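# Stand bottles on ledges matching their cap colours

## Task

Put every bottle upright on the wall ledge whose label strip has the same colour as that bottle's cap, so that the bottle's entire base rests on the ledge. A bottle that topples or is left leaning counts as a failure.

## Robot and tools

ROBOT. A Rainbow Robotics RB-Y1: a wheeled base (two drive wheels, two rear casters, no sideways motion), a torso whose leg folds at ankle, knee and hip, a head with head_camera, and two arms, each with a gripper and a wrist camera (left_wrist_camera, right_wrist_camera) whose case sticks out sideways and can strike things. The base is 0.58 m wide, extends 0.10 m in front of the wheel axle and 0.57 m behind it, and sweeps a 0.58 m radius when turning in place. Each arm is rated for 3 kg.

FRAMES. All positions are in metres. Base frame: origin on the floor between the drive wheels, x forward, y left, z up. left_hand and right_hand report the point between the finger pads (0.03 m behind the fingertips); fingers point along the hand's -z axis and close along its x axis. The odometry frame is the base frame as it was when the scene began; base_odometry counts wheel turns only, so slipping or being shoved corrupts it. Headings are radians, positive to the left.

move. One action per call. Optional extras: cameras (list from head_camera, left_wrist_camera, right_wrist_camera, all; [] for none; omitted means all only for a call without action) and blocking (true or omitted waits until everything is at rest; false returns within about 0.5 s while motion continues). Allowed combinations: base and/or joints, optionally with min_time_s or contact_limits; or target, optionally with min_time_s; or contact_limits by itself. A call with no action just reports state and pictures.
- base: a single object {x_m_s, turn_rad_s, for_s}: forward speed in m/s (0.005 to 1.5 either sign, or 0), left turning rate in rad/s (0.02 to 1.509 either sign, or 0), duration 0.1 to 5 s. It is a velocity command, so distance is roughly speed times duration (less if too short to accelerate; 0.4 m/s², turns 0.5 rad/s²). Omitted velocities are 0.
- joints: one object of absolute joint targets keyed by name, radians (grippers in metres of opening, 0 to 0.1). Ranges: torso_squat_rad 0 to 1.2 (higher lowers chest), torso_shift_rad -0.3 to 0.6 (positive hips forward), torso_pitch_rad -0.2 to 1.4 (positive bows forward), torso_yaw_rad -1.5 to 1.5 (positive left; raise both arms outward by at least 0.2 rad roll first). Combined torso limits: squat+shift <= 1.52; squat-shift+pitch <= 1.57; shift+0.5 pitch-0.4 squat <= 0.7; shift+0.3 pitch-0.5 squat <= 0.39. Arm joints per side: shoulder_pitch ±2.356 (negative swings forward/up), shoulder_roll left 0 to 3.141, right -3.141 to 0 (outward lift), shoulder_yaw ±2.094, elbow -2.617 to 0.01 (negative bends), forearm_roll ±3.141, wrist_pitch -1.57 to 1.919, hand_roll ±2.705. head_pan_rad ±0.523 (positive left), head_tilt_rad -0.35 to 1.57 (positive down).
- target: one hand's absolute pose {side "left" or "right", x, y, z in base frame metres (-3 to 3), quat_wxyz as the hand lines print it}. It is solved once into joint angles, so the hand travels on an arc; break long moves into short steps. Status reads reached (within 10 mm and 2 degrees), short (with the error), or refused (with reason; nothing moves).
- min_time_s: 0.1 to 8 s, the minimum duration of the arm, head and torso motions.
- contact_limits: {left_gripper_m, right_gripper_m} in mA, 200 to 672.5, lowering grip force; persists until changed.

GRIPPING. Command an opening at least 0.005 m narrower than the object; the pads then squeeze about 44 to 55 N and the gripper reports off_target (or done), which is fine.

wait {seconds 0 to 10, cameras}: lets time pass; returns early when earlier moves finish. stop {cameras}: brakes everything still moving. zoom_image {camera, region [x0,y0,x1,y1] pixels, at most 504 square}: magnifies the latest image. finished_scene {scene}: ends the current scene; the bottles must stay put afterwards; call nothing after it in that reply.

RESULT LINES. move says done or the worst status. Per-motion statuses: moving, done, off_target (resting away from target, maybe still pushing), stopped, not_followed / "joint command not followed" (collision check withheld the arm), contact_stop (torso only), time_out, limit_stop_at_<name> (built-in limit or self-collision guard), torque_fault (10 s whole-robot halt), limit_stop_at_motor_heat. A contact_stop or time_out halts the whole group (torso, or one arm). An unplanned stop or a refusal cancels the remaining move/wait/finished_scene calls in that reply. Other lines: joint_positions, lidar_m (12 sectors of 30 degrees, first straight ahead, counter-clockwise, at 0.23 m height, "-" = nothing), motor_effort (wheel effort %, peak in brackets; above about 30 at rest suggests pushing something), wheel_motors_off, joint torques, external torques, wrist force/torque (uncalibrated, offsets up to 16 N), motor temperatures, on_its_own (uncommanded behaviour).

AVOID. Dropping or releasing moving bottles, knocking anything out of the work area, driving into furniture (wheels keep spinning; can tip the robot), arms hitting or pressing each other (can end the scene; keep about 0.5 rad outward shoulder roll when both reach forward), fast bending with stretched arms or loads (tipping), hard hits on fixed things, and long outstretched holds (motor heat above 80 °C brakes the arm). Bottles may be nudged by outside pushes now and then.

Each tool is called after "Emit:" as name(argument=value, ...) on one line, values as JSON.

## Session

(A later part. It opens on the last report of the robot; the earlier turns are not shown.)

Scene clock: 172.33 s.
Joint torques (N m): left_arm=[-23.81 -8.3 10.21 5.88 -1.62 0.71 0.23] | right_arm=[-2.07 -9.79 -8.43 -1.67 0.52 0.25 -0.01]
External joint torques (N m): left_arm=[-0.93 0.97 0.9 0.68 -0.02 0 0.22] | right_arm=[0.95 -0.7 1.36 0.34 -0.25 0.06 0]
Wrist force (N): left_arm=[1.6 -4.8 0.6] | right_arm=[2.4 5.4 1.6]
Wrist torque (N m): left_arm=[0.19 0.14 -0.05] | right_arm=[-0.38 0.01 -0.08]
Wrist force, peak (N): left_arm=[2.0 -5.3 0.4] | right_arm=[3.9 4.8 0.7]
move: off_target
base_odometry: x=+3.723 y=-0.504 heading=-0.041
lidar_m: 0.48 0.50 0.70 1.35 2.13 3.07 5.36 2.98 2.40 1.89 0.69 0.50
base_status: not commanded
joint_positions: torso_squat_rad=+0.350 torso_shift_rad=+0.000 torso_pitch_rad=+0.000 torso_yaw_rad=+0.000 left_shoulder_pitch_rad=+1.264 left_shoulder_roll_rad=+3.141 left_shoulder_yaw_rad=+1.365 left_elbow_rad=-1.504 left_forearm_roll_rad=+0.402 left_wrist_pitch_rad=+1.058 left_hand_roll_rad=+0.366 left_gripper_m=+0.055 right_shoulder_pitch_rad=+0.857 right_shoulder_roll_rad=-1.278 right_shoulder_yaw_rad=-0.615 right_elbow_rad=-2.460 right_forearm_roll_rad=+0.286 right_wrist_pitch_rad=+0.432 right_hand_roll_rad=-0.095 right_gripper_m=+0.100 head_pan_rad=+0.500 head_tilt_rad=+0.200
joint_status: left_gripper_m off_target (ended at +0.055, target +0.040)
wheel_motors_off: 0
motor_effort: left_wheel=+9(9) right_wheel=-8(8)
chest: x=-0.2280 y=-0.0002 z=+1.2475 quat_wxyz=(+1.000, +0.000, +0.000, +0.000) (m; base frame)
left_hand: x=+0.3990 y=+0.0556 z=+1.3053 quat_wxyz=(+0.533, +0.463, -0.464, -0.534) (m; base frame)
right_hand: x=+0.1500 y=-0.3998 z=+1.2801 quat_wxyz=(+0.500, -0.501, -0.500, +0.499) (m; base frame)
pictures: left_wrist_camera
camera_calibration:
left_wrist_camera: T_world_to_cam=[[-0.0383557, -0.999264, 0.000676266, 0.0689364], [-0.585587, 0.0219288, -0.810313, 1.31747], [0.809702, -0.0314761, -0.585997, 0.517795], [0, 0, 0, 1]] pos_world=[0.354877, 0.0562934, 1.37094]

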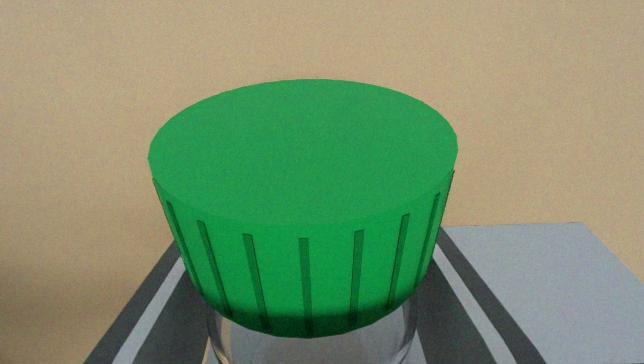

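Emit:
move(target={"side": "left", "x": 0.397, "y": 0.056, "z": 1.338, "quat_wxyz": [0.53366, 0.4639, -0.4639, -0.53366]}, min_time_s=0.7, cameras=[])

Emit:
move(target={"side": "left", "x": 0.24, "y": 0.1, "z": 1.338, "quat_wxyz": [0.53366, 0.4639, -0.4639, -0.53366]}, min_time_s=1.2, cameras=["left_wrist_camera", "head_camera"])

Scene clock: 173.90 s.
Joint torques (N m): left_arm=[-24.66 -9.94 10.93 5.38 -1.74 0.56 0.05] | right_arm=[-2.55 -9.52 -8.93 -1.66 0.68 0.07 0.01]
External joint torques (N m): left_arm=[-2.06 -0.73 1.62 -0.13 -0.12 -0.03 0.04] | right_arm=[0.47 -0.44 0.86 0.36 -0.08 -0.12 0.02]
Wrist force (N): left_arm=[1.4 -6.7 0.1] | right_arm=[2.5 4.7 0.4]
Wrist torque (N m): left_arm=[0.19 0.16 -0.04] | right_arm=[-0.24 -0.01 -0.08]
Wrist force, peak (N): left_arm=[1.2 -7.2 0.1] | right_arm=[2.5 5.3 0.4]
move: done
base_odometry: x=+3.723 y=-0.504 heading=-0.041
lidar_m: 0.48 0.51 0.69 1.36 2.13 3.07 5.36 2.97 2.40 1.90 0.69 0.50
base_status: not commanded
joint_positions: torso_squat_rad=+0.350 torso_shift_rad=+0.000 torso_pitch_rad=+0.000 torso_yaw_rad=+0.000 left_shoulder_pitch_rad=+1.210 left_shoulder_roll_rad=+3.112 left_shoulder_yaw_rad=+1.387 left_elbow_rad=-1.505 left_forearm_roll_rad=+0.470 left_wrist_pitch_rad=+1.043 left_hand_roll_rad=+0.305 left_gripper_m=+0.055 right_shoulder_pitch_rad=+0.857 right_shoulder_roll_rad=-1.278 right_shoulder_yaw_rad=-0.615 right_elbow_rad=-2.460 right_forearm_roll_rad=+0.286 right_wrist_pitch_rad=+0.432 right_hand_roll_rad=-0.095 right_gripper_m=+0.100 head_pan_rad=+0.500 head_tilt_rad=+0.200
joint_status: all done
wheel_motors_off: 0
motor_effort: left_wheel=+9(9) right_wheel=-7(8)
chest: x=-0.2280 y=-0.0002 z=+1.2475 quat_wxyz=(+1.000, +0.000, +0.000, +0.000) (m; base frame)
left_hand: x=+0.3971 y=+0.0552 z=+1.3375 quat_wxyz=(+0.532, +0.464, -0.467, -0.533) (m; base frame)
left_hand_status: reached (checked arc, planned for 0.7 s): 1 mm and 0.4 deg off.
right_hand: x=+0.1500 y=-0.3998 z=+1.2801 quat_wxyz=(+0.500, -0.501, -0.500, +0.499) (m; base frame)
pictures: none
No camera images: "cameras" was empty.

Scene clock: 175.50 s.
Joint torques (N m): left_arm=[-17.11 -4.48 7.04 4.35 -1.86 0.94 0.28] | right_arm=[-2.82 -9.79 -8.81 -1.82 0.59 0.19 0]
External joint torques (N m): left_arm=[-1.27 0.81 -1.43 -0.21 -0.09 0 0.27] | right_arm=[0.2 -0.7 0.98 0.19 -0.18 0 0]
Wrist force (N): left_arm=[1.2 -6.8 0.1] | right_arm=[2.3 3.8 0.5]
Wrist torque (N m): left_arm=[0.21 0.16 -0.17] | right_arm=[-0.15 -0.01 -0.04]
Wrist force, peak (N): left_arm=[1.9 -8.1 0.1] | right_arm=[3.1 5.3 0.3]
move: done
base_odometry: x=+3.723 y=-0.504 heading=-0.041
lidar_m: 0.48 0.50 0.69 1.36 2.13 3.07 5.36 2.97 2.40 1.90 0.70 0.50
base_status: not commanded
joint_positions: torso_squat_rad=+0.350 torso_shift_rad=+0.000 torso_pitch_rad=+0.000 torso_yaw_rad=+0.000 left_shoulder_pitch_rad=+1.065 left_shoulder_roll_rad=+2.784 left_shoulder_yaw_rad=+1.381 left_elbow_rad=-2.314 left_forearm_roll_rad=+0.501 left_wrist_pitch_rad=+1.477 left_hand_roll_rad=+0.486 left_gripper_m=+0.055 right_shoulder_pitch_rad=+0.857 right_shoulder_roll_rad=-1.278 right_shoulder_yaw_rad=-0.615 right_elbow_rad=-2.460 right_forearm_roll_rad=+0.286 right_wrist_pitch_rad=+0.432 right_hand_roll_rad=-0.095 right_gripper_m=+0.100 head_pan_rad=+0.500 head_tilt_rad=+0.200
joint_status: all done
wheel_motors_off: 0
motor_effort: left_wheel=+9(9) right_wheel=-8(8)
chest: x=-0.2280 y=-0.0002 z=+1.2475 quat_wxyz=(+1.000, +0.000, +0.000, +0.000) (m; base frame)
left_hand: x=+0.2400 y=+0.1000 z=+1.3381 quat_wxyz=(+0.534, +0.464, -0.464, -0.534) (m; base frame)
left_hand_status: reached (checked arc, planned for 1.2 s): 0 mm and 0.0 deg off.
right_hand: x=+0.1500 y=-0.3998 z=+1.2801 quat_wxyz=(+0.500, -0.501, -0.500, +0.499) (m; base frame)
pictures: head_camera, left_wrist_camera
camera_calibration:
head_camera: T_world_to_cam=[[0.451582, -0.892016, 0.0195196, 0.0692956], [-0.135686, -0.0902807, -0.98663, 1.45871], [0.881852, 0.442896, -0.161803, 0.359143], [0, 0, 0, 1]] pos_world=[-0.150077, 0.0344433, 1.49596]
left_wrist_camera: T_world_to_cam=[[-0.0363678, -0.999338, 0.000340474, 0.107175], [-0.585136, 0.021018, -0.810663, 1.25046], [0.810119, -0.0296812, -0.585513, 0.666211], [0, 0, 0, 1]] pos_world=[0.195878, 0.100596, 1.40374]

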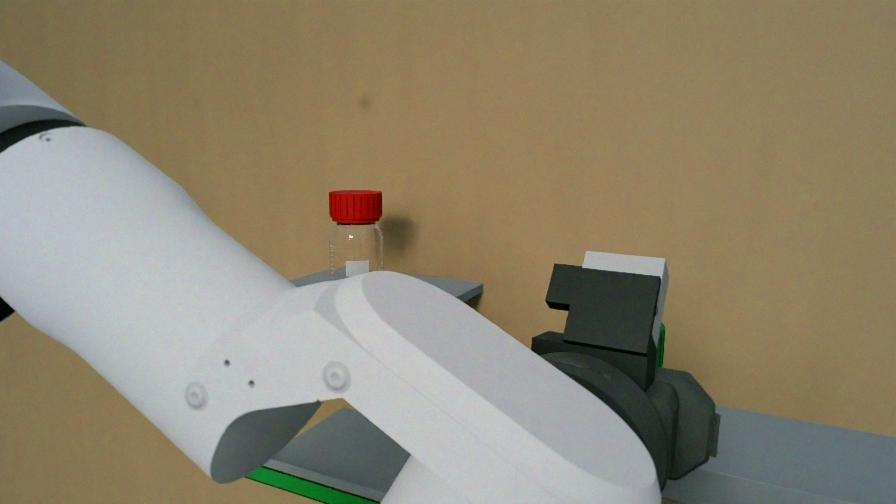

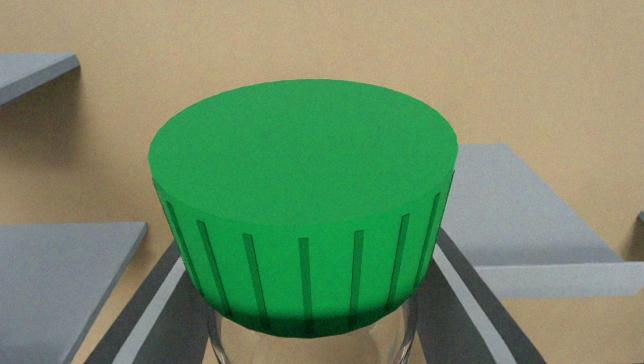

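Emit:
move(target={"side": "left", "x": 0.2, "y": 0.27, "z": 1.27, "quat_wxyz": [0.53366, 0.4639, -0.4639, -0.53366]}, min_time_s=1.2, cameras=[])

Emit:
move(target={"side": "left", "x": 0.22, "y": 0.40, "z": 1.24, "quat_wxyz": [0.53366, 0.4639, -0.4639, -0.53366]}, min_time_s=1.2, cameras=["left_wrist_camera", "head_camera"])

Scene clock: 177.43 s.
Joint torques (N m): left_arm=[-12.42 -0.54 8.23 0.98 -1.66 1.15 0.45] | right_arm=[-1.74 -10.24 -8.84 -1.86 0.67 0.1 0.12]
External joint torques (N m): left_arm=[-1.54 0.54 -0.21 -0.19 -0.06 0.21 0.44] | right_arm=[1.29 -1.15 0.95 0.15 -0.09 -0.09 0.12]
Wrist force (N): left_arm=[1.1 -6.6 0.1] | right_arm=[2.8 3.9 0.2]
Wrist torque (N m): left_arm=[0.17 0.12 -0.15] | right_arm=[-0.17 0.05 -0.04]
Wrist force, peak (N): left_arm=[1.0 -7.8 0.5] | right_arm=[3.2 5.4 0.8]
move: done
base_odometry: x=+3.723 y=-0.504 heading=-0.041
lidar_m: 0.47 0.50 0.69 1.35 2.13 3.07 5.36 2.97 2.40 1.89 0.70 0.50
base_status: not commanded
joint_positions: torso_squat_rad=+0.350 torso_shift_rad=+0.000 torso_pitch_rad=+0.000 torso_yaw_rad=+0.000 left_shoulder_pitch_rad=+1.284 left_shoulder_roll_rad=+2.133 left_shoulder_yaw_rad=+1.051 left_elbow_rad=-2.582 left_forearm_roll_rad=-0.104 left_wrist_pitch_rad=+1.162 left_hand_roll_rad=+0.489 left_gripper_m=+0.055 right_shoulder_pitch_rad=+0.857 right_shoulder_roll_rad=-1.278 right_shoulder_yaw_rad=-0.615 right_elbow_rad=-2.460 right_forearm_roll_rad=+0.286 right_wrist_pitch_rad=+0.432 right_hand_roll_rad=-0.095 right_gripper_m=+0.100 head_pan_rad=+0.500 head_tilt_rad=+0.200
joint_status: all done
wheel_motors_off: 0
motor_effort: left_wheel=+9(9) right_wheel=-7(8)
chest: x=-0.2280 y=-0.0002 z=+1.2475 quat_wxyz=(+1.000, +0.000, +0.000, +0.000) (m; base frame)
left_hand: x=+0.1999 y=+0.2700 z=+1.2700 quat_wxyz=(+0.534, +0.464, -0.463, -0.534) (m; base frame)
left_hand_status: reached (checked arc, planned for 1.2 s): 0 mm and 0.1 deg off.
right_hand: x=+0.1500 y=-0.3997 z=+1.2802 quat_wxyz=(+0.500, -0.501, -0.500, +0.499) (m; base frame)
pictures: none
No camera images: "cameras" was empty.

Scene clock: 178.97 s.
Joint torques (N m): left_arm=[-10.15 -0.49 9.35 1.76 -1.13 1.68 0.24] | right_arm=[-1.68 -9.15 -8.74 -1.68 0.54 0.33 0.05]
External joint torques (N m): left_arm=[-0.72 0.07 -0.68 0.4 -0.27 0.3 0.22] | right_arm=[1.34 -0.06 1.06 0.33 -0.23 0.14 0.06]
Wrist force (N): left_arm=[0.8 -6.7 0.0] | right_arm=[3.6 4.3 1.3]
Wrist torque (N m): left_arm=[0.18 0.10 -0.15] | right_arm=[-0.21 0.10 -0.07]
Wrist force, peak (N): left_arm=[0.2 -7.4 0.0] | right_arm=[2.7 5.3 1.3]
move: done
base_odometry: x=+3.723 y=-0.504 heading=-0.041
lidar_m: 0.48 0.50 0.69 1.35 2.13 3.07 5.36 2.97 2.39 1.90 0.68 0.50
base_status: not commanded
joint_positions: torso_squat_rad=+0.350 torso_shift_rad=+0.000 torso_pitch_rad=+0.000 torso_yaw_rad=+0.000 left_shoulder_pitch_rad=+1.379 left_shoulder_roll_rad=+1.881 left_shoulder_yaw_rad=+0.920 left_elbow_rad=-2.237 left_forearm_roll_rad=-0.547 left_wrist_pitch_rad=+0.651 left_hand_roll_rad=+0.756 left_gripper_m=+0.055 right_shoulder_pitch_rad=+0.857 right_shoulder_roll_rad=-1.278 right_shoulder_yaw_rad=-0.615 right_elbow_rad=-2.460 right_forearm_roll_rad=+0.286 right_wrist_pitch_rad=+0.432 right_hand_roll_rad=-0.095 right_gripper_m=+0.100 head_pan_rad=+0.500 head_tilt_rad=+0.200
joint_status: all done
wheel_motors_off: 0
motor_effort: left_wheel=+9(9) right_wheel=-8(8)
chest: x=-0.2280 y=-0.0002 z=+1.2475 quat_wxyz=(+1.000, +0.000, +0.000, +0.000) (m; base frame)
left_hand: x=+0.2199 y=+0.3996 z=+1.2399 quat_wxyz=(+0.535, +0.463, -0.462, -0.535) (m; base frame)
left_hand_status: reached (checked arc, planned for 1.2 s): 0 mm and 0.3 deg off.
right_hand: x=+0.1500 y=-0.3997 z=+1.2802 quat_wxyz=(+0.500, -0.501, -0.500, +0.499) (m; base frame)
pictures: head_camera, left_wrist_camera
camera_calibration:
head_camera: T_world_to_cam=[[0.451582, -0.892016, 0.0195196, 0.0693848], [-0.135686, -0.0902807, -0.98663, 1.45872], [0.881852, 0.442896, -0.161803, 0.359098], [0, 0, 0, 1]] pos_world=[-0.150077, 0.0345433, 1.49596]
left_wrist_camera: T_world_to_cam=[[-0.0348171, -0.999393, -0.00106348, 0.407279], [-0.589807, 0.0214069, -0.807261, 1.14935], [0.806794, -0.0274793, -0.590194, 0.639596], [0, 0, 0, 1]] pos_world=[0.17605, 0.400004, 1.30574]

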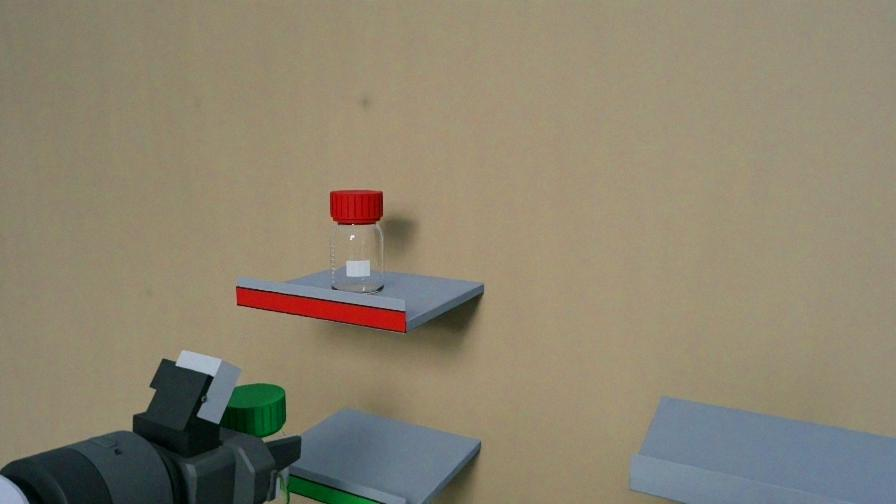

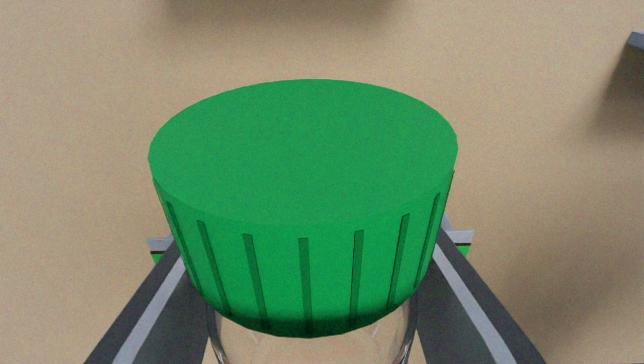

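Emit:
move(target={"side": "left", "x": 0.29, "y": 0.40, "z": 1.242, "quat_wxyz": [0.53366, 0.4639, -0.4639, -0.53366]}, min_time_s=0.8, cameras=["head_camera"])

Emit:
move(target={"side": "left", "x": 0.345, "y": 0.40, "z": 1.240, "quat_wxyz": [0.53366, 0.4639, -0.4639, -0.53366]}, min_time_s=0.8, cameras=["left_wrist_camera", "head_camera"])

Emit:
zoom_image(camera="head_camera", region=[180, 250, 500, 504])

Scene clock: 180.77 s.
Joint torques (N m): left_arm=[-15.03 -1.69 12.13 3.72 -0.82 1.7 0.31] | right_arm=[-2.76 -9.88 -9.14 -1.84 0.6 0.15 0.17]
External joint torques (N m): left_arm=[-1.21 0.56 1.89 0.68 -0.09 0.13 0.3] | right_arm=[0.26 -0.79 0.65 0.17 -0.17 -0.04 0.18]
Wrist force (N): left_arm=[1.0 -6.6 0.2] | right_arm=[2.6 4.4 0.9]
Wrist torque (N m): left_arm=[0.17 0.12 -0.17] | right_arm=[-0.21 0.00 -0.03]
Wrist force, peak (N): left_arm=[0.5 -7.8 0.5] | right_arm=[3.0 5.2 1.1]
move: done
base_odometry: x=+3.723 y=-0.504 heading=-0.041
lidar_m: 0.48 0.50 0.70 1.35 2.14 3.06 5.35 2.98 2.40 1.90 0.69 0.50
base_status: not commanded
joint_positions: torso_squat_rad=+0.350 torso_shift_rad=+0.000 torso_pitch_rad=+0.000 torso_yaw_rad=+0.000 left_shoulder_pitch_rad=+1.381 left_shoulder_roll_rad=+2.136 left_shoulder_yaw_rad=+0.939 left_elbow_rad=-1.975 left_forearm_roll_rad=-0.525 left_wrist_pitch_rad=+0.637 left_hand_roll_rad=+0.901 left_gripper_m=+0.055 right_shoulder_pitch_rad=+0.857 right_shoulder_roll_rad=-1.278 right_shoulder_yaw_rad=-0.615 right_elbow_rad=-2.460 right_forearm_roll_rad=+0.286 right_wrist_pitch_rad=+0.432 right_hand_roll_rad=-0.095 right_gripper_m=+0.100 head_pan_rad=+0.500 head_tilt_rad=+0.200
joint_status: all done
wheel_motors_off: 0
motor_effort: left_wheel=+9(9) right_wheel=-7(9)
chest: x=-0.2280 y=-0.0002 z=+1.2475 quat_wxyz=(+1.000, +0.000, +0.000, +0.000) (m; base frame)
left_hand: x=+0.2899 y=+0.4000 z=+1.2418 quat_wxyz=(+0.534, +0.464, -0.464, -0.534) (m; base frame)
left_hand_status: reached (checked arc, planned for 0.8 s): 0 mm and 0.0 deg off.
right_hand: x=+0.1500 y=-0.3997 z=+1.2802 quat_wxyz=(+0.500, -0.501, -0.500, +0.499) (m; base frame)
pictures: head_camera
camera_calibration:
head_camera: T_world_to_cam=[[0.451582, -0.892016, 0.0195196, 0.0693848], [-0.135686, -0.0902807, -0.98663, 1.45872], [0.881852, 0.442896, -0.161803, 0.359098], [0, 0, 0, 1]] pos_world=[-0.150077, 0.0345433, 1.49596]

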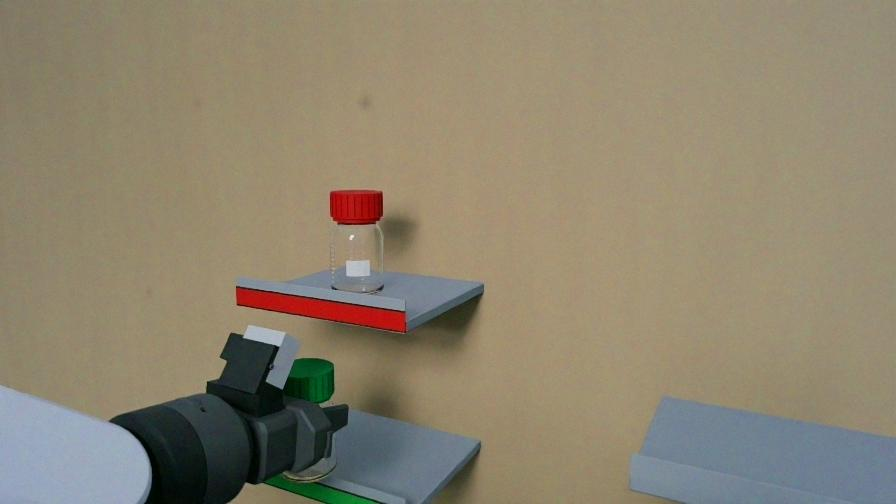

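Scene clock: 181.90 s.
Joint torques (N m): left_arm=[-18.1 -3.45 11.6 5.38 -0.84 1.94 0.33] | right_arm=[-2.15 -9.7 -8.68 -1.9 0.67 -0.03 0.11]
External joint torques (N m): left_arm=[-0.98 0.66 1.71 1.04 -0.27 0.22 0.31] | right_arm=[0.87 -0.61 1.11 0.11 -0.1 -0.22 0.12]
Wrist force (N): left_arm=[1.0 -6.7 0.3] | right_arm=[3.1 4.3 0.8]
Wrist torque (N m): left_arm=[0.18 0.12 -0.16] | right_arm=[-0.23 0.08 -0.03]
Wrist force, peak (N): left_arm=[1.6 -7.4 0.0] | right_arm=[3.1 4.9 0.9]
move: done
base_odometry: x=+3.723 y=-0.504 heading=-0.041
lidar_m: 0.48 0.50 0.70 1.35 2.13 3.07 5.36 2.97 2.40 1.90 0.68 0.50
base_status: not commanded
joint_positions: torso_squat_rad=+0.350 torso_shift_rad=+0.000 torso_pitch_rad=+0.000 torso_yaw_rad=+0.000 left_shoulder_pitch_rad=+1.419 left_shoulder_roll_rad=+2.329 left_shoulder_yaw_rad=+0.964 left_elbow_rad=-1.729 left_forearm_roll_rad=-0.538 left_wrist_pitch_rad=+0.586 left_hand_roll_rad=+1.033 left_gripper_m=+0.055 right_shoulder_pitch_rad=+0.857 right_shoulder_roll_rad=-1.278 right_shoulder_yaw_rad=-0.615 right_elbow_rad=-2.460 right_forearm_roll_rad=+0.286 right_wrist_pitch_rad=+0.432 right_hand_roll_rad=-0.095 right_gripper_m=+0.100 head_pan_rad=+0.500 head_tilt_rad=+0.200
joint_status: all done
wheel_motors_off: 0
motor_effort: left_wheel=+9(9) right_wheel=-7(8)
chest: x=-0.2280 y=-0.0002 z=+1.2475 quat_wxyz=(+1.000, +0.000, +0.000, +0.000) (m; base frame)
left_hand: x=+0.3449 y=+0.4000 z=+1.2399 quat_wxyz=(+0.534, +0.464, -0.464, -0.534) (m; base frame)
left_hand_status: reached (checked arc, planned for 0.8 s): 0 mm and 0.0 deg off.
right_hand: x=+0.1500 y=-0.3997 z=+1.2802 quat_wxyz=(+0.500, -0.501, -0.500, +0.499) (m; base frame)
pictures: head_camera, left_wrist_camera
camera_calibration:
head_camera: T_world_to_cam=[[0.451582, -0.892016, 0.0195196, 0.0693848], [-0.135686, -0.0902807, -0.98663, 1.45872], [0.881852, 0.442896, -0.161803, 0.359098], [0, 0, 0, 1]] pos_world=[-0.150077, 0.0345433, 1.49596]
left_wrist_camera: T_world_to_cam=[[-0.0360572, -0.99935, -0.000224318, 0.411376], [-0.585832, 0.021319, -0.810152, 1.22535], [0.80963, -0.0290804, -0.58622, 0.533466], [0, 0, 0, 1]] pos_world=[0.300774, 0.400499, 1.30554]

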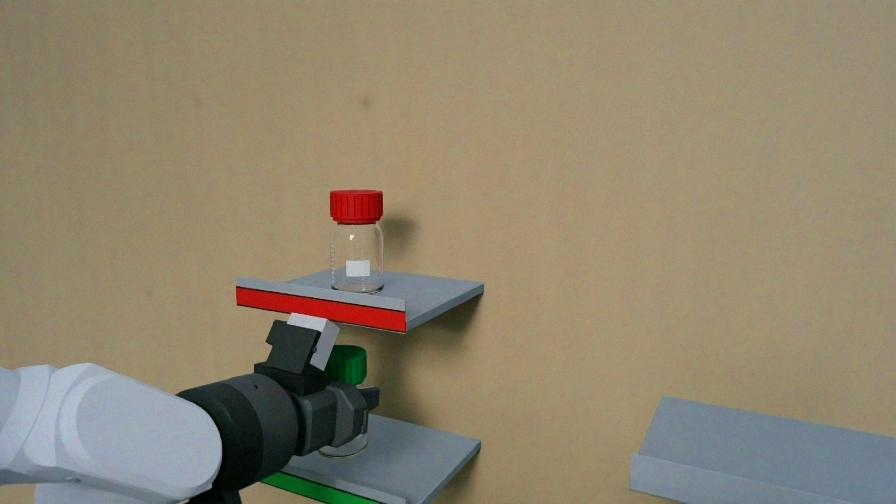

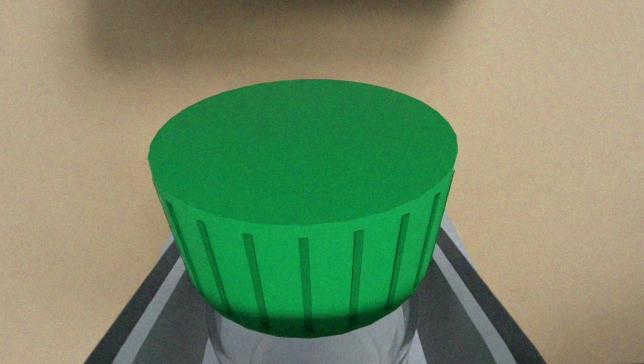

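Scaled by 1.575 from the camera's 896x504 image, which has a finer 1280x720 frame.

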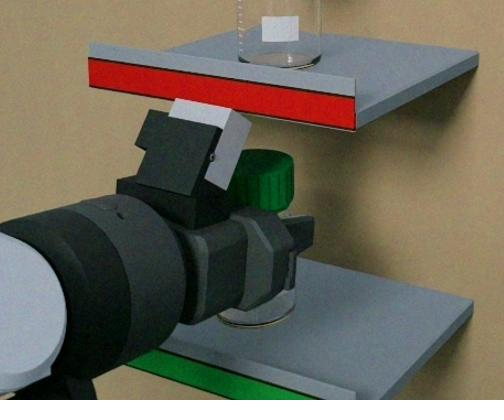

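Emit:
move(target={"side": "left", "x": 0.354, "y": 0.40, "z": 1.220, "quat_wxyz": [0.53366, 0.4639, -0.4639, -0.53366]}, min_time_s=0.6, cameras=["head_camera"])

Emit:
move(target={"side": "left", "x": 0.354, "y": 0.40, "z": 1.213, "quat_wxyz": [0.53366, 0.4639, -0.4639, -0.53366]}, min_time_s=0.5, cameras=["head_camera"])

Emit:
zoom_image(camera="head_camera", region=[180, 250, 500, 504])

Scene clock: 183.47 s.
Joint torques (N m): left_arm=[-18.91 -4.05 11.72 5.4 -0.78 2.24 0.31] | right_arm=[-2.33 -9.44 -9.13 -1.77 0.6 0.25 0.04]
External joint torques (N m): left_arm=[-1.01 1.27 2.24 0.95 -0.25 0.44 0.29] | right_arm=[0.69 -0.35 0.66 0.25 -0.17 0.06 0.05]
Wrist force (N): left_arm=[1.2 -6.6 0.0] | right_arm=[3.3 4.6 0.8]
Wrist torque (N m): left_arm=[0.17 0.14 -0.18] | right_arm=[-0.22 0.09 0.00]
Wrist force, peak (N): left_arm=[1.1 -7.1 -0.2] | right_arm=[3.4 4.6 0.3]
move: done
base_odometry: x=+3.723 y=-0.504 heading=-0.041
lidar_m: 0.48 0.50 0.69 1.35 2.13 3.06 5.36 2.97 2.39 1.90 0.69 0.50
base_status: not commanded
joint_positions: torso_squat_rad=+0.350 torso_shift_rad=+0.000 torso_pitch_rad=+0.000 torso_yaw_rad=+0.000 left_shoulder_pitch_rad=+1.482 left_shoulder_roll_rad=+2.392 left_shoulder_yaw_rad=+0.968 left_elbow_rad=-1.666 left_forearm_roll_rad=-0.592 left_wrist_pitch_rad=+0.618 left_hand_roll_rad=+1.107 left_gripper_m=+0.055 right_shoulder_pitch_rad=+0.857 right_shoulder_roll_rad=-1.278 right_shoulder_yaw_rad=-0.615 right_elbow_rad=-2.460 right_forearm_roll_rad=+0.286 right_wrist_pitch_rad=+0.432 right_hand_roll_rad=-0.095 right_gripper_m=+0.100 head_pan_rad=+0.500 head_tilt_rad=+0.200
joint_status: all done
wheel_motors_off: 0
motor_effort: left_wheel=+9(9) right_wheel=-8(8)
chest: x=-0.2280 y=-0.0002 z=+1.2475 quat_wxyz=(+1.000, +0.000, +0.000, +0.000) (m; base frame)
left_hand: x=+0.3538 y=+0.4001 z=+1.2199 quat_wxyz=(+0.534, +0.464, -0.464, -0.534) (m; base frame)
left_hand_status: reached (checked arc, planned for 0.6 s): 0 mm and 0.1 deg off.
right_hand: x=+0.1500 y=-0.3997 z=+1.2802 quat_wxyz=(+0.500, -0.501, -0.500, +0.499) (m; base frame)
pictures: head_camera
camera_calibration:
head_camera: T_world_to_cam=[[0.451582, -0.892016, 0.0195196, 0.0693848], [-0.135686, -0.0902807, -0.98663, 1.45872], [0.881852, 0.442896, -0.161803, 0.359098], [0, 0, 0, 1]] pos_world=[-0.150077, 0.0345433, 1.49596]

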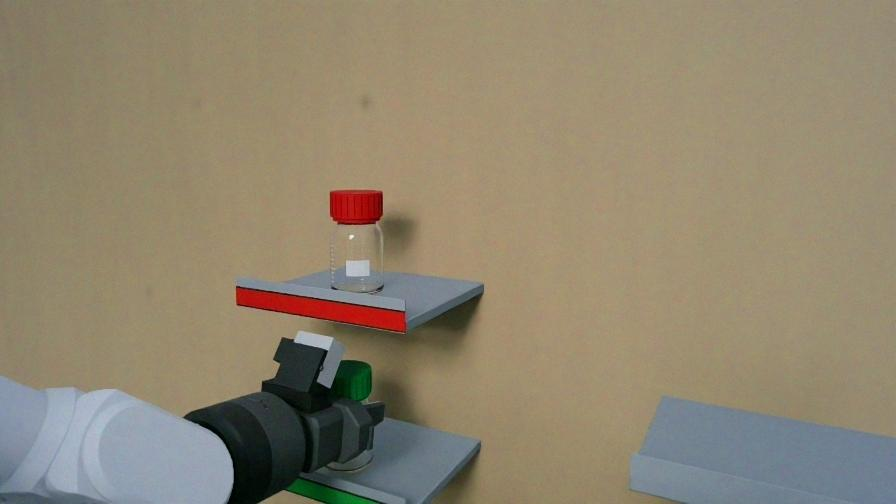

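Scene clock: 184.30 s.
Joint torques (N m): left_arm=[-18.91 -4.19 11.5 5.75 -0.92 2.23 0.59] | right_arm=[-2.01 -9.62 -8.79 -1.99 0.62 0.09 0.08]
External joint torques (N m): left_arm=[-0.91 1.44 2.13 1.33 -0.4 0.42 0.58] | right_arm=[1.01 -0.53 1 0.02 -0.15 -0.1 0.09]
Wrist force (N): left_arm=[1.1 -6.5 -0.1] | right_arm=[2.2 5.0 0.9]
Wrist torque (N m): left_arm=[0.16 0.13 -0.17] | right_arm=[-0.30 -0.01 -0.07]
Wrist force, peak (N): left_arm=[1.0 -6.9 0.1] | right_arm=[3.4 5.2 0.6]
move: done
base_odometry: x=+3.723 y=-0.504 heading=-0.041
lidar_m: 0.48 0.50 0.69 1.35 2.13 3.07 5.36 2.97 2.40 1.89 0.69 0.50
base_status: not commanded
joint_positions: torso_squat_rad=+0.350 torso_shift_rad=+0.000 torso_pitch_rad=+0.000 torso_yaw_rad=+0.000 left_shoulder_pitch_rad=+1.502 left_shoulder_roll_rad=+2.403 left_shoulder_yaw_rad=+0.970 left_elbow_rad=-1.659 left_forearm_roll_rad=-0.607 left_wrist_pitch_rad=+0.633 left_hand_roll_rad=+1.123 left_gripper_m=+0.055 right_shoulder_pitch_rad=+0.857 right_shoulder_roll_rad=-1.278 right_shoulder_yaw_rad=-0.615 right_elbow_rad=-2.460 right_forearm_roll_rad=+0.286 right_wrist_pitch_rad=+0.432 right_hand_roll_rad=-0.095 right_gripper_m=+0.100 head_pan_rad=+0.500 head_tilt_rad=+0.200
joint_status: all done
wheel_motors_off: 0
motor_effort: left_wheel=+8(9) right_wheel=-8(8)
chest: x=-0.2280 y=-0.0002 z=+1.2475 quat_wxyz=(+1.000, +0.000, +0.000, +0.000) (m; base frame)
left_hand: x=+0.3537 y=+0.4000 z=+1.2129 quat_wxyz=(+0.534, +0.464, -0.464, -0.534) (m; base frame)
left_hand_status: reached (checked arc, planned for 0.5 s): 0 mm and 0.1 deg off.
right_hand: x=+0.1500 y=-0.3997 z=+1.2802 quat_wxyz=(+0.500, -0.501, -0.500, +0.499) (m; base frame)
pictures: head_camera
camera_calibration:
head_camera: T_world_to_cam=[[0.451582, -0.892016, 0.0195196, 0.0693848], [-0.135686, -0.0902807, -0.98663, 1.45872], [0.881852, 0.442896, -0.161803, 0.359098], [0, 0, 0, 1]] pos_world=[-0.150077, 0.0345433, 1.49596]

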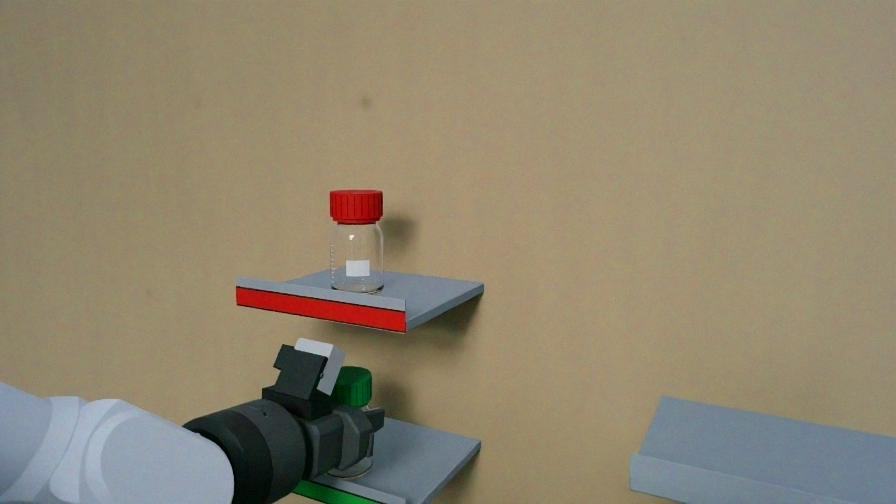

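Scaled by 1.575 from the camera's 896x504 image, which has a finer 1280x720 frame.

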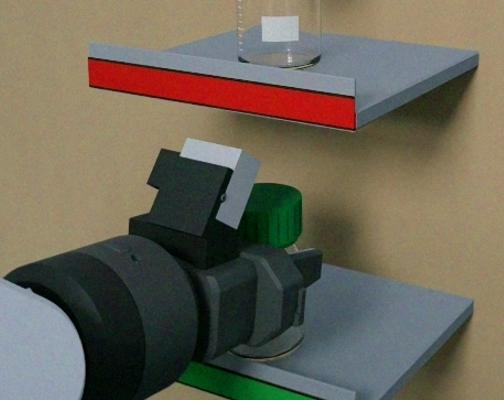

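Emit:
move(target={"side": "left", "x": 0.354, "y": 0.40, "z": 1.208, "quat_wxyz": [0.53366, 0.4639, -0.4639, -0.53366]}, min_time_s=0.4, cameras=[])

Emit:
move(target={"side": "left", "x": 0.354, "y": 0.40, "z": 1.2045, "quat_wxyz": [0.53366, 0.4639, -0.4639, -0.53366]}, min_time_s=0.4, cameras=[])

Scene clock: 185.37 s.
Joint torques (N m): left_arm=[-14.35 -2.15 8.03 4.03 -0.24 0.12 0.61] | right_arm=[-1.9 -9.6 -8.89 -1.67 0.62 0.25 0.06]
External joint torques (N m): left_arm=[3.72 3.7 -1.28 -0.38 0.28 -1.7 0.6] | right_arm=[1.13 -0.51 0.9 0.34 -0.14 0.07 0.06]
Wrist force (N): left_arm=[1.6 2.1 5.3] | right_arm=[3.5 5.0 1.1]
Wrist torque (N m): left_arm=[0.20 0.16 -0.20] | right_arm=[-0.28 0.12 -0.06]
Wrist force, peak (N): left_arm=[1.4 4.1 6.3] | right_arm=[3.5 5.0 1.1]
move: done
base_odometry: x=+3.723 y=-0.504 heading=-0.041
lidar_m: 0.48 0.51 0.68 1.35 2.13 3.07 5.36 2.98 2.40 1.90 0.69 0.50
base_status: not commanded
joint_positions: torso_squat_rad=+0.350 torso_shift_rad=+0.000 torso_pitch_rad=+0.000 torso_yaw_rad=+0.000 left_shoulder_pitch_rad=+1.515 left_shoulder_roll_rad=+2.412 left_shoulder_yaw_rad=+0.972 left_elbow_rad=-1.652 left_forearm_roll_rad=-0.619 left_wrist_pitch_rad=+0.645 left_hand_roll_rad=+1.135 left_gripper_m=+0.055 right_shoulder_pitch_rad=+0.857 right_shoulder_roll_rad=-1.278 right_shoulder_yaw_rad=-0.615 right_elbow_rad=-2.460 right_forearm_roll_rad=+0.286 right_wrist_pitch_rad=+0.432 right_hand_roll_rad=-0.095 right_gripper_m=+0.100 head_pan_rad=+0.500 head_tilt_rad=+0.200
joint_status: all done
wheel_motors_off: 0
motor_effort: left_wheel=+9(9) right_wheel=-7(8)
chest: x=-0.2281 y=-0.0002 z=+1.2475 quat_wxyz=(+1.000, +0.000, +0.000, +0.000) (m; base frame)
left_hand: x=+0.3540 y=+0.4001 z=+1.2094 quat_wxyz=(+0.533, +0.465, -0.464, -0.533) (m; base frame)
left_hand_status: reached (checked arc, planned for 0.4 s): 1 mm and 0.1 deg off.
right_hand: x=+0.1499 y=-0.3998 z=+1.2802 quat_wxyz=(+0.500, -0.501, -0.500, +0.499) (m; base frame)
pictures: none
No camera images: "cameras" was empty.

Scene clock: 186.10 s.
Joint torques (N m): left_arm=[-7.62 0.76 3.76 2.09 0.44 -2.15 0.88] | right_arm=[-2.07 -9.69 -8.65 -1.77 0.41 0.13 0.04]
External joint torques (N m): left_arm=[10.51 6.75 -5.51 -2.33 0.96 -3.98 0.87] | right_arm=[0.96 -0.59 1.14 0.24 -0.36 -0.06 0.05]
Wrist force (N): left_arm=[1.7 13.9 12.8] | right_arm=[2.7 4.1 0.3]
Wrist torque (N m): left_arm=[0.24 0.17 -0.27] | right_arm=[-0.18 -0.01 -0.07]
Wrist force, peak (N): left_arm=[1.5 15.2 13.0] | right_arm=[2.8 5.1 0.4]
move: done
base_odometry: x=+3.723 y=-0.504 heading=-0.041
lidar_m: 0.48 0.50 0.69 1.35 2.14 3.07 5.36 2.97 2.39 1.90 0.69 0.51
base_status: not commanded
joint_positions: torso_squat_rad=+0.350 torso_shift_rad=+0.000 torso_pitch_rad=-0.001 torso_yaw_rad=+0.000 left_shoulder_pitch_rad=+1.524 left_shoulder_roll_rad=+2.418 left_shoulder_yaw_rad=+0.973 left_elbow_rad=-1.646 left_forearm_roll_rad=-0.627 left_wrist_pitch_rad=+0.653 left_hand_roll_rad=+1.143 left_gripper_m=+0.055 right_shoulder_pitch_rad=+0.857 right_shoulder_roll_rad=-1.278 right_shoulder_yaw_rad=-0.615 right_elbow_rad=-2.460 right_forearm_roll_rad=+0.286 right_wrist_pitch_rad=+0.432 right_hand_roll_rad=-0.095 right_gripper_m=+0.100 head_pan_rad=+0.500 head_tilt_rad=+0.200
joint_status: all done
wheel_motors_off: 0
motor_effort: left_wheel=+9(9) right_wheel=-7(8)
chest: x=-0.2285 y=-0.0003 z=+1.2475 quat_wxyz=(+1.000, +0.001, +0.000, +0.000) (m; base frame)
left_hand: x=+0.3543 y=+0.4001 z=+1.2078 quat_wxyz=(+0.532, +0.466, -0.465, -0.532) (m; base frame)
left_hand_status: reached (checked arc, planned for 0.4 s): 3 mm and 0.4 deg off.
right_hand: x=+0.1496 y=-0.3999 z=+1.2803 quat_wxyz=(+0.500, -0.501, -0.501, +0.499) (m; base frame)
pictures: none
No camera images: "cameras" was empty.

Emit:
move(target={"side": "left", "x": 0.354, "y": 0.40, "z": 1.2105, "quat_wxyz": [0.53366, 0.4639, -0.4639, -0.53366]}, min_time_s=0.3, cameras=["head_camera"])

Emit:
zoom_image(camera="head_camera", region=[220, 350, 420, 504])

Scene clock: 188.17 s.
Joint torques (N m): left_arm=[-18.57 -5.42 7.47 4.02 -0.43 1.95 0.08] | right_arm=[-2.3 -9.89 -8.67 -1.98 0.68 0.22 -0.11]
External joint torques (N m): left_arm=[-0.5 0.39 -1.87 -0.39 0.08 0.14 0.06] | right_arm=[0.72 -0.8 1.12 0.03 -0.09 0.03 -0.1]
Wrist force (N): left_arm=[1.3 -6.4 0.3] | right_arm=[2.7 4.1 1.3]
Wrist torque (N m): left_arm=[0.16 0.16 -0.04] | right_arm=[-0.20 0.04 -0.03]
Wrist force, peak (N): left_arm=[1.9 14.1 12.7] | right_arm=[3.0 5.3 0.4]
move: done
base_odometry: x=+3.723 y=-0.504 heading=-0.041
lidar_m: 0.48 0.51 0.69 1.35 2.13 3.07 5.36 2.98 2.40 1.89 0.69 0.49
base_status: not commanded
joint_positions: torso_squat_rad=+0.350 torso_shift_rad=+0.000 torso_pitch_rad=+0.000 torso_yaw_rad=+0.000 left_shoulder_pitch_rad=+1.512 left_shoulder_roll_rad=+2.411 left_shoulder_yaw_rad=+0.972 left_elbow_rad=-1.651 left_forearm_roll_rad=-0.617 left_wrist_pitch_rad=+0.638 left_hand_roll_rad=+1.134 left_gripper_m=+0.055 right_shoulder_pitch_rad=+0.857 right_shoulder_roll_rad=-1.278 right_shoulder_yaw_rad=-0.615 right_elbow_rad=-2.460 right_forearm_roll_rad=+0.286 right_wrist_pitch_rad=+0.432 right_hand_roll_rad=-0.095 right_gripper_m=+0.100 head_pan_rad=+0.500 head_tilt_rad=+0.200
joint_status: all done
wheel_motors_off: 0
motor_effort: left_wheel=+9(9) right_wheel=-7(8)
chest: x=-0.2281 y=-0.0003 z=+1.2475 quat_wxyz=(+1.000, +0.000, +0.000, +0.000) (m; base frame)
left_hand: x=+0.3545 y=+0.3999 z=+1.2105 quat_wxyz=(+0.534, +0.464, -0.464, -0.534) (m; base frame)
left_hand_status: reached (checked arc, planned for 0.3 s): 1 mm and 0.1 deg off.
right_hand: x=+0.1500 y=-0.3998 z=+1.2801 quat_wxyz=(+0.500, -0.501, -0.500, +0.499) (m; base frame)
pictures: head_camera
camera_calibration:
head_camera: T_world_to_cam=[[0.451651, -0.891983, 0.0194608, 0.0693485], [-0.135524, -0.0901484, -0.986664, 1.45876], [0.881842, 0.44299, -0.161601, 0.358968], [0, 0, 0, 1]] pos_world=[-0.150178, 0.0343427, 1.49596]

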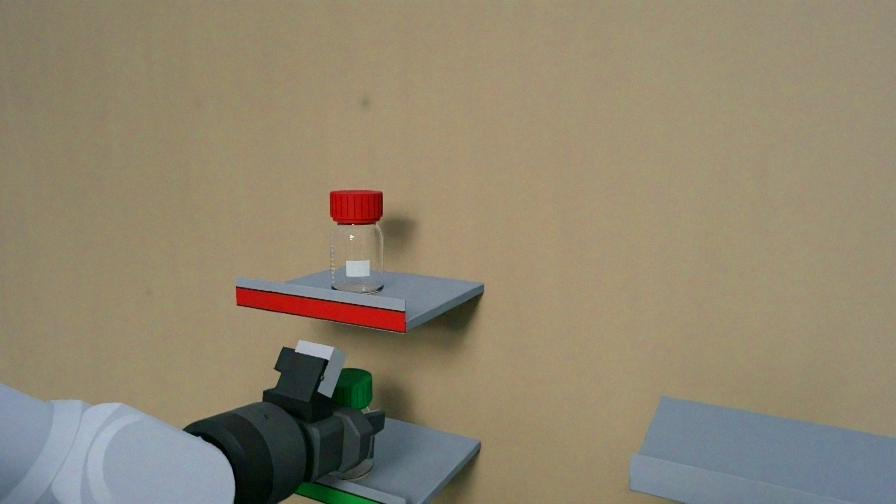

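Scaled by 2.520 from the camera's 896x504 image, which has a finer 1280x720 frame.

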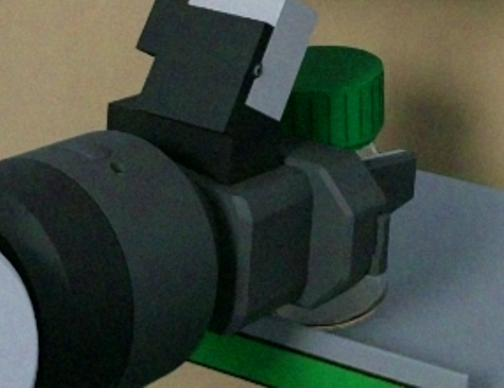

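Emit:
move(target={"side": "left", "x": 0.354, "y": 0.40, "z": 1.2095, "quat_wxyz": [0.53366, 0.4639, -0.4639, -0.53366]}, min_time_s=0.3, cameras=[])

Emit:
move(joints={"left_gripper_m": 0.1}, cameras=["left_wrist_camera"])

Emit:
move(target={"side": "left", "x": 0.25, "y": 0.40, "z": 1.216, "quat_wxyz": [0.53366, 0.4639, -0.4639, -0.53366]}, min_time_s=1.0, cameras=["head_camera", "left_wrist_camera"])

Scene clock: 191.37 s.
Joint torques (N m): left_arm=[-17.88 -5.41 7.08 3.39 -0.69 1.82 -0.02] | right_arm=[-2.02 -9.89 -8.68 -1.75 0.72 0.2 0.06]
External joint torques (N m): left_arm=[0.19 0.4 -2.24 -1.02 -0.18 0 -0.03] | right_arm=[1.01 -0.8 1.11 0.26 -0.05 0.01 0.07]
Wrist force (N): left_arm=[1.1 -4.4 0.3] | right_arm=[3.1 3.6 0.9]
Wrist torque (N m): left_arm=[0.19 0.13 -0.08] | right_arm=[-0.12 0.06 -0.05]
Wrist force, peak (N): left_arm=[1.1 -6.8 -0.1] | right_arm=[3.0 5.2 -0.3]
move: done
base_odometry: x=+3.723 y=-0.504 heading=-0.041
lidar_m: 0.48 0.50 0.69 1.36 2.13 3.07 5.36 2.97 2.39 1.90 0.69 0.50
base_status: not commanded
joint_positions: torso_squat_rad=+0.350 torso_shift_rad=+0.000 torso_pitch_rad=+0.000 torso_yaw_rad=+0.000 left_shoulder_pitch_rad=+1.513 left_shoulder_roll_rad=+2.411 left_shoulder_yaw_rad=+0.972 left_elbow_rad=-1.652 left_forearm_roll_rad=-0.617 left_wrist_pitch_rad=+0.641 left_hand_roll_rad=+1.134 left_gripper_m=+0.055 right_shoulder_pitch_rad=+0.857 right_shoulder_roll_rad=-1.278 right_shoulder_yaw_rad=-0.615 right_elbow_rad=-2.460 right_forearm_roll_rad=+0.286 right_wrist_pitch_rad=+0.432 right_hand_roll_rad=-0.095 right_gripper_m=+0.100 head_pan_rad=+0.500 head_tilt_rad=+0.200
joint_status: all done
wheel_motors_off: 0
motor_effort: left_wheel=+8(9) right_wheel=-7(8)
chest: x=-0.2281 y=-0.0003 z=+1.2475 quat_wxyz=(+1.000, +0.000, +0.000, +0.000) (m; base frame)
left_hand: x=+0.3542 y=+0.3999 z=+1.2101 quat_wxyz=(+0.533, +0.464, -0.464, -0.533) (m; base frame)
left_hand_status: reached (checked arc, planned for 0.3 s): 1 mm and 0.1 deg off.
right_hand: x=+0.1500 y=-0.3998 z=+1.2801 quat_wxyz=(+0.500, -0.501, -0.500, +0.499) (m; base frame)
pictures: none
No camera images: "cameras" was empty.

Scene clock: 192.37 s.
Joint torques (N m): left_arm=[-17.49 -5.32 6.75 3.54 -0.75 1.81 -0.11] | right_arm=[-2.32 -10.05 -8.92 -1.74 0.61 0.18 0.2]
External joint torques (N m): left_arm=[0.57 0.5 -2.57 -0.88 -0.23 -0.01 -0.12] | right_arm=[0.7 -0.96 0.87 0.27 -0.16 -0.01 0.21]
Wrist force (N): left_arm=[1.2 -5.0 0.3] | right_arm=[2.6 4.2 1.4]
Wrist torque (N m): left_arm=[0.17 0.16 -0.05] | right_arm=[-0.22 -0.02 -0.10]
Wrist force, peak (N): left_arm=[1.4 -5.3 0.3] | right_arm=[2.9 5.7 0.7]
move: done
base_odometry: x=+3.723 y=-0.504 heading=-0.041
lidar_m: 0.48 0.50 0.68 1.35 2.13 3.07 5.36 2.97 2.39 1.89 0.69 0.50
base_status: not commanded
joint_positions: torso_squat_rad=+0.350 torso_shift_rad=+0.000 torso_pitch_rad=+0.000 torso_yaw_rad=+0.000 left_shoulder_pitch_rad=+1.513 left_shoulder_roll_rad=+2.411 left_shoulder_yaw_rad=+0.972 left_elbow_rad=-1.653 left_forearm_roll_rad=-0.617 left_wrist_pitch_rad=+0.641 left_hand_roll_rad=+1.134 left_gripper_m=+0.100 right_shoulder_pitch_rad=+0.857 right_shoulder_roll_rad=-1.278 right_shoulder_yaw_rad=-0.615 right_elbow_rad=-2.460 right_forearm_roll_rad=+0.286 right_wrist_pitch_rad=+0.432 right_hand_roll_rad=-0.095 right_gripper_m=+0.100 head_pan_rad=+0.500 head_tilt_rad=+0.200
joint_status: all done
wheel_motors_off: 0
motor_effort: left_wheel=+9(10) right_wheel=-7(8)
chest: x=-0.2281 y=-0.0003 z=+1.2475 quat_wxyz=(+1.000, +0.000, +0.000, +0.000) (m; base frame)
left_hand: x=+0.3542 y=+0.3999 z=+1.2101 quat_wxyz=(+0.533, +0.464, -0.464, -0.533) (m; base frame)
right_hand: x=+0.1500 y=-0.3998 z=+1.2801 quat_wxyz=(+0.500, -0.501, -0.500, +0.499) (m; base frame)
pictures: left_wrist_camera
camera_calibration:
left_wrist_camera: T_world_to_cam=[[-0.0364864, -0.999334, 0.000143258, 0.411357], [-0.58443, 0.0212217, -0.811166, 1.20742], [0.810623, -0.0296803, -0.584815, 0.506623], [0, 0, 0, 1]] pos_world=[0.309982, 0.400496, 1.27564]

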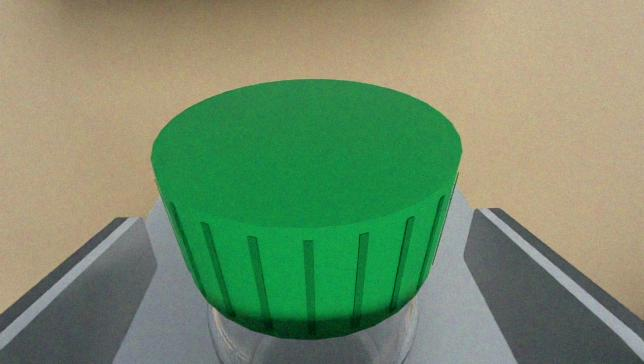

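Scene clock: 193.70 s.
Joint torques (N m): left_arm=[-13.32 -2.22 7.61 1.29 -1.08 1.51 0.17] | right_arm=[-2.28 -9.53 -8.88 -1.67 0.49 0.48 -0.06]
External joint torques (N m): left_arm=[-1.45 0.66 -2.1 -0.6 -0.28 -0.09 0.16] | right_arm=[0.74 -0.44 0.92 0.34 -0.28 0.29 -0.05]
Wrist force (N): left_arm=[1.0 -5.1 0.6] | right_arm=[2.5 5.3 0.4]
Wrist torque (N m): left_arm=[0.18 0.14 -0.02] | right_arm=[-0.33 0.00 -0.06]
Wrist force, peak (N): left_arm=[1.9 -5.6 0.3] | right_arm=[3.7 4.8 0.9]
move: done
base_odometry: x=+3.723 y=-0.504 heading=-0.041
lidar_m: 0.48 0.50 0.69 1.35 2.13 3.07 5.35 2.97 2.39 1.90 0.69 0.50
base_status: not commanded
joint_positions: torso_squat_rad=+0.350 torso_shift_rad=+0.000 torso_pitch_rad=+0.000 torso_yaw_rad=+0.000 left_shoulder_pitch_rad=+1.472 left_shoulder_roll_rad=+2.056 left_shoulder_yaw_rad=+0.926 left_elbow_rad=-2.103 left_forearm_roll_rad=-0.642 left_wrist_pitch_rad=+0.734 left_hand_roll_rad=+0.922 left_gripper_m=+0.100 right_shoulder_pitch_rad=+0.857 right_shoulder_roll_rad=-1.278 right_shoulder_yaw_rad=-0.615 right_elbow_rad=-2.460 right_forearm_roll_rad=+0.286 right_wrist_pitch_rad=+0.432 right_hand_roll_rad=-0.095 right_gripper_m=+0.100 head_pan_rad=+0.500 head_tilt_rad=+0.200
joint_status: all done
wheel_motors_off: 0
motor_effort: left_wheel=+9(9) right_wheel=-7(8)
chest: x=-0.2281 y=-0.0003 z=+1.2475 quat_wxyz=(+1.000, +0.000, +0.000, +0.000) (m; base frame)
left_hand: x=+0.2501 y=+0.4000 z=+1.2162 quat_wxyz=(+0.533, +0.464, -0.464, -0.534) (m; base frame)
left_hand_status: reached (checked arc, planned for 1.0 s): 0 mm and 0.0 deg off.
right_hand: x=+0.1500 y=-0.3998 z=+1.2801 quat_wxyz=(+0.500, -0.501, -0.500, +0.499) (m; base frame)
pictures: head_camera, left_wrist_camera
camera_calibration:
head_camera: T_world_to_cam=[[0.451574, -0.892021, 0.0194751, 0.0693171], [-0.135619, -0.0901963, -0.986647, 1.45872], [0.881867, 0.442903, -0.161705, 0.359131], [0, 0, 0, 1]] pos_world=[-0.150178, 0.0343431, 1.49596]
left_wrist_camera: T_world_to_cam=[[-0.0365449, -0.999332, 0.0000802076, 0.40765], [-0.584832, 0.0213218, -0.810874, 1.1512], [0.810331, -0.0296802, -0.58522, 0.595158], [0, 0, 0, 1]] pos_world=[0.20588, 0.400497, 1.28174]

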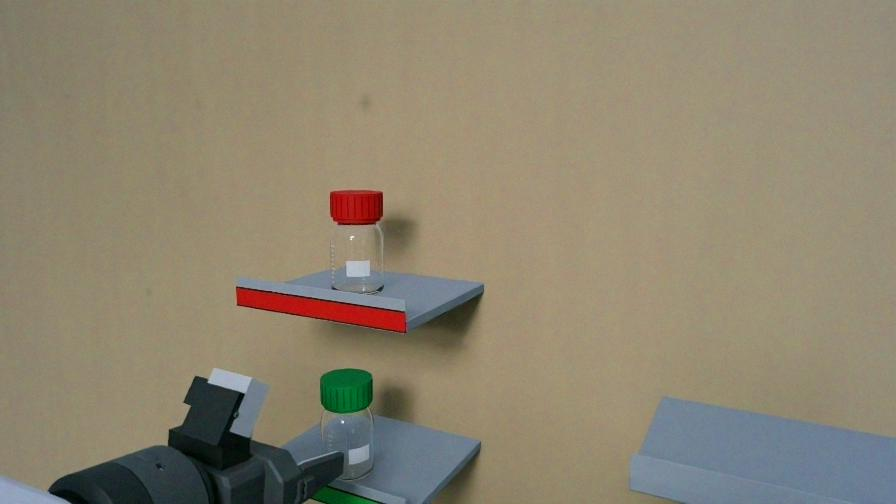

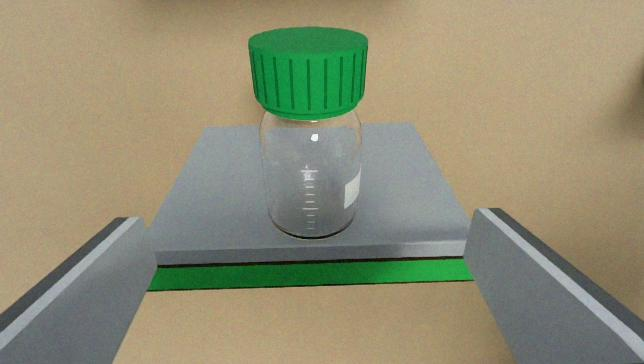

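Emit:
move(joints={"head_pan_rad": 0.0, "head_tilt_rad": 0.25}, cameras=["head_camera", "right_wrist_camera"])

Scene clock: 197.00 s.
Joint torques (N m): left_arm=[-13.16 -2.04 7.79 1.43 -0.93 1.34 0.18] | right_arm=[-2.21 -9.83 -9.07 -2.05 0.73 0.33 0.06]
External joint torques (N m): left_arm=[-1.28 0.84 -1.92 -0.46 -0.13 -0.26 0.16] | right_arm=[0.81 -0.74 0.72 -0.04 -0.04 0.14 0.07]
Wrist force (N): left_arm=[1.1 -5.2 0.3] | right_arm=[2.6 4.3 1.1]
Wrist torque (N m): left_arm=[0.20 0.13 -0.02] | right_arm=[-0.20 -0.01 0.00]
Wrist force, peak (N): left_arm=[1.1 -5.4 0.3] | right_arm=[3.4 4.8 0.7]
move: done
base_odometry: x=+3.723 y=-0.504 heading=-0.041
lidar_m: 0.48 0.51 0.70 1.36 2.12 3.07 5.35 2.97 2.40 1.89 0.70 0.50
base_status: not commanded
joint_positions: torso_squat_rad=+0.350 torso_shift_rad=+0.000 torso_pitch_rad=+0.000 torso_yaw_rad=+0.000 left_shoulder_pitch_rad=+1.472 left_shoulder_roll_rad=+2.056 left_shoulder_yaw_rad=+0.926 left_elbow_rad=-2.103 left_forearm_roll_rad=-0.642 left_wrist_pitch_rad=+0.734 left_hand_roll_rad=+0.922 left_gripper_m=+0.100 right_shoulder_pitch_rad=+0.857 right_shoulder_roll_rad=-1.278 right_shoulder_yaw_rad=-0.615 right_elbow_rad=-2.460 right_forearm_roll_rad=+0.286 right_wrist_pitch_rad=+0.432 right_hand_roll_rad=-0.095 right_gripper_m=+0.100 head_pan_rad=+0.000 head_tilt_rad=+0.250
joint_status: all done
wheel_motors_off: 0
motor_effort: left_wheel=+9(9) right_wheel=-7(8)
chest: x=-0.2281 y=-0.0003 z=+1.2475 quat_wxyz=(+1.000, +0.000, +0.000, +0.000) (m; base frame)
left_hand: x=+0.2501 y=+0.4000 z=+1.2162 quat_wxyz=(+0.533, +0.464, -0.464, -0.534) (m; base frame)
right_hand: x=+0.1500 y=-0.3998 z=+1.2801 quat_wxyz=(+0.500, -0.501, -0.500, +0.499) (m; base frame)
pictures: head_camera, right_wrist_camera
camera_calibration:
head_camera: T_world_to_cam=[[-0.0302558, -0.999327, 0.0207633, -0.031894], [-0.211677, -0.0138956, -0.977241, 1.42941], [0.976871, -0.0339623, -0.211114, 0.450018], [0, 0, 0, 1]] pos_world=[-0.138001, 0.00327369, 1.49255]
right_wrist_camera: T_world_to_cam=[[-0.0177782, -0.998531, 0.0511767, -0.466891], [-0.49482, -0.0356902, -0.868262, 1.19848], [0.868813, -0.0407594, -0.493459, 0.557223], [0, 0, 0, 1]] pos_world=[0.10061, -0.400719, 1.33946]

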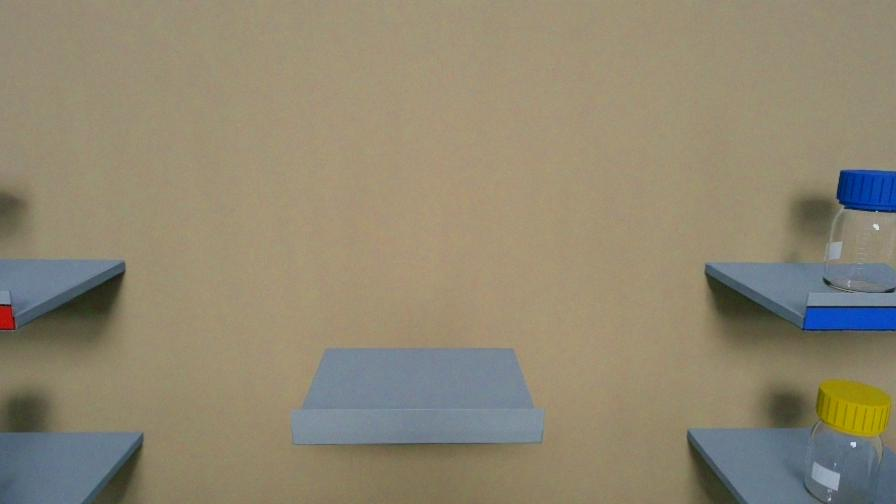

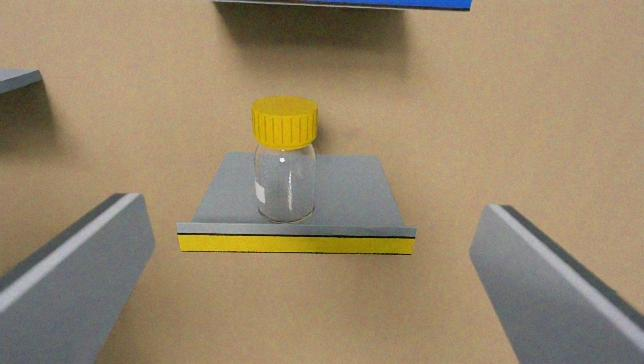

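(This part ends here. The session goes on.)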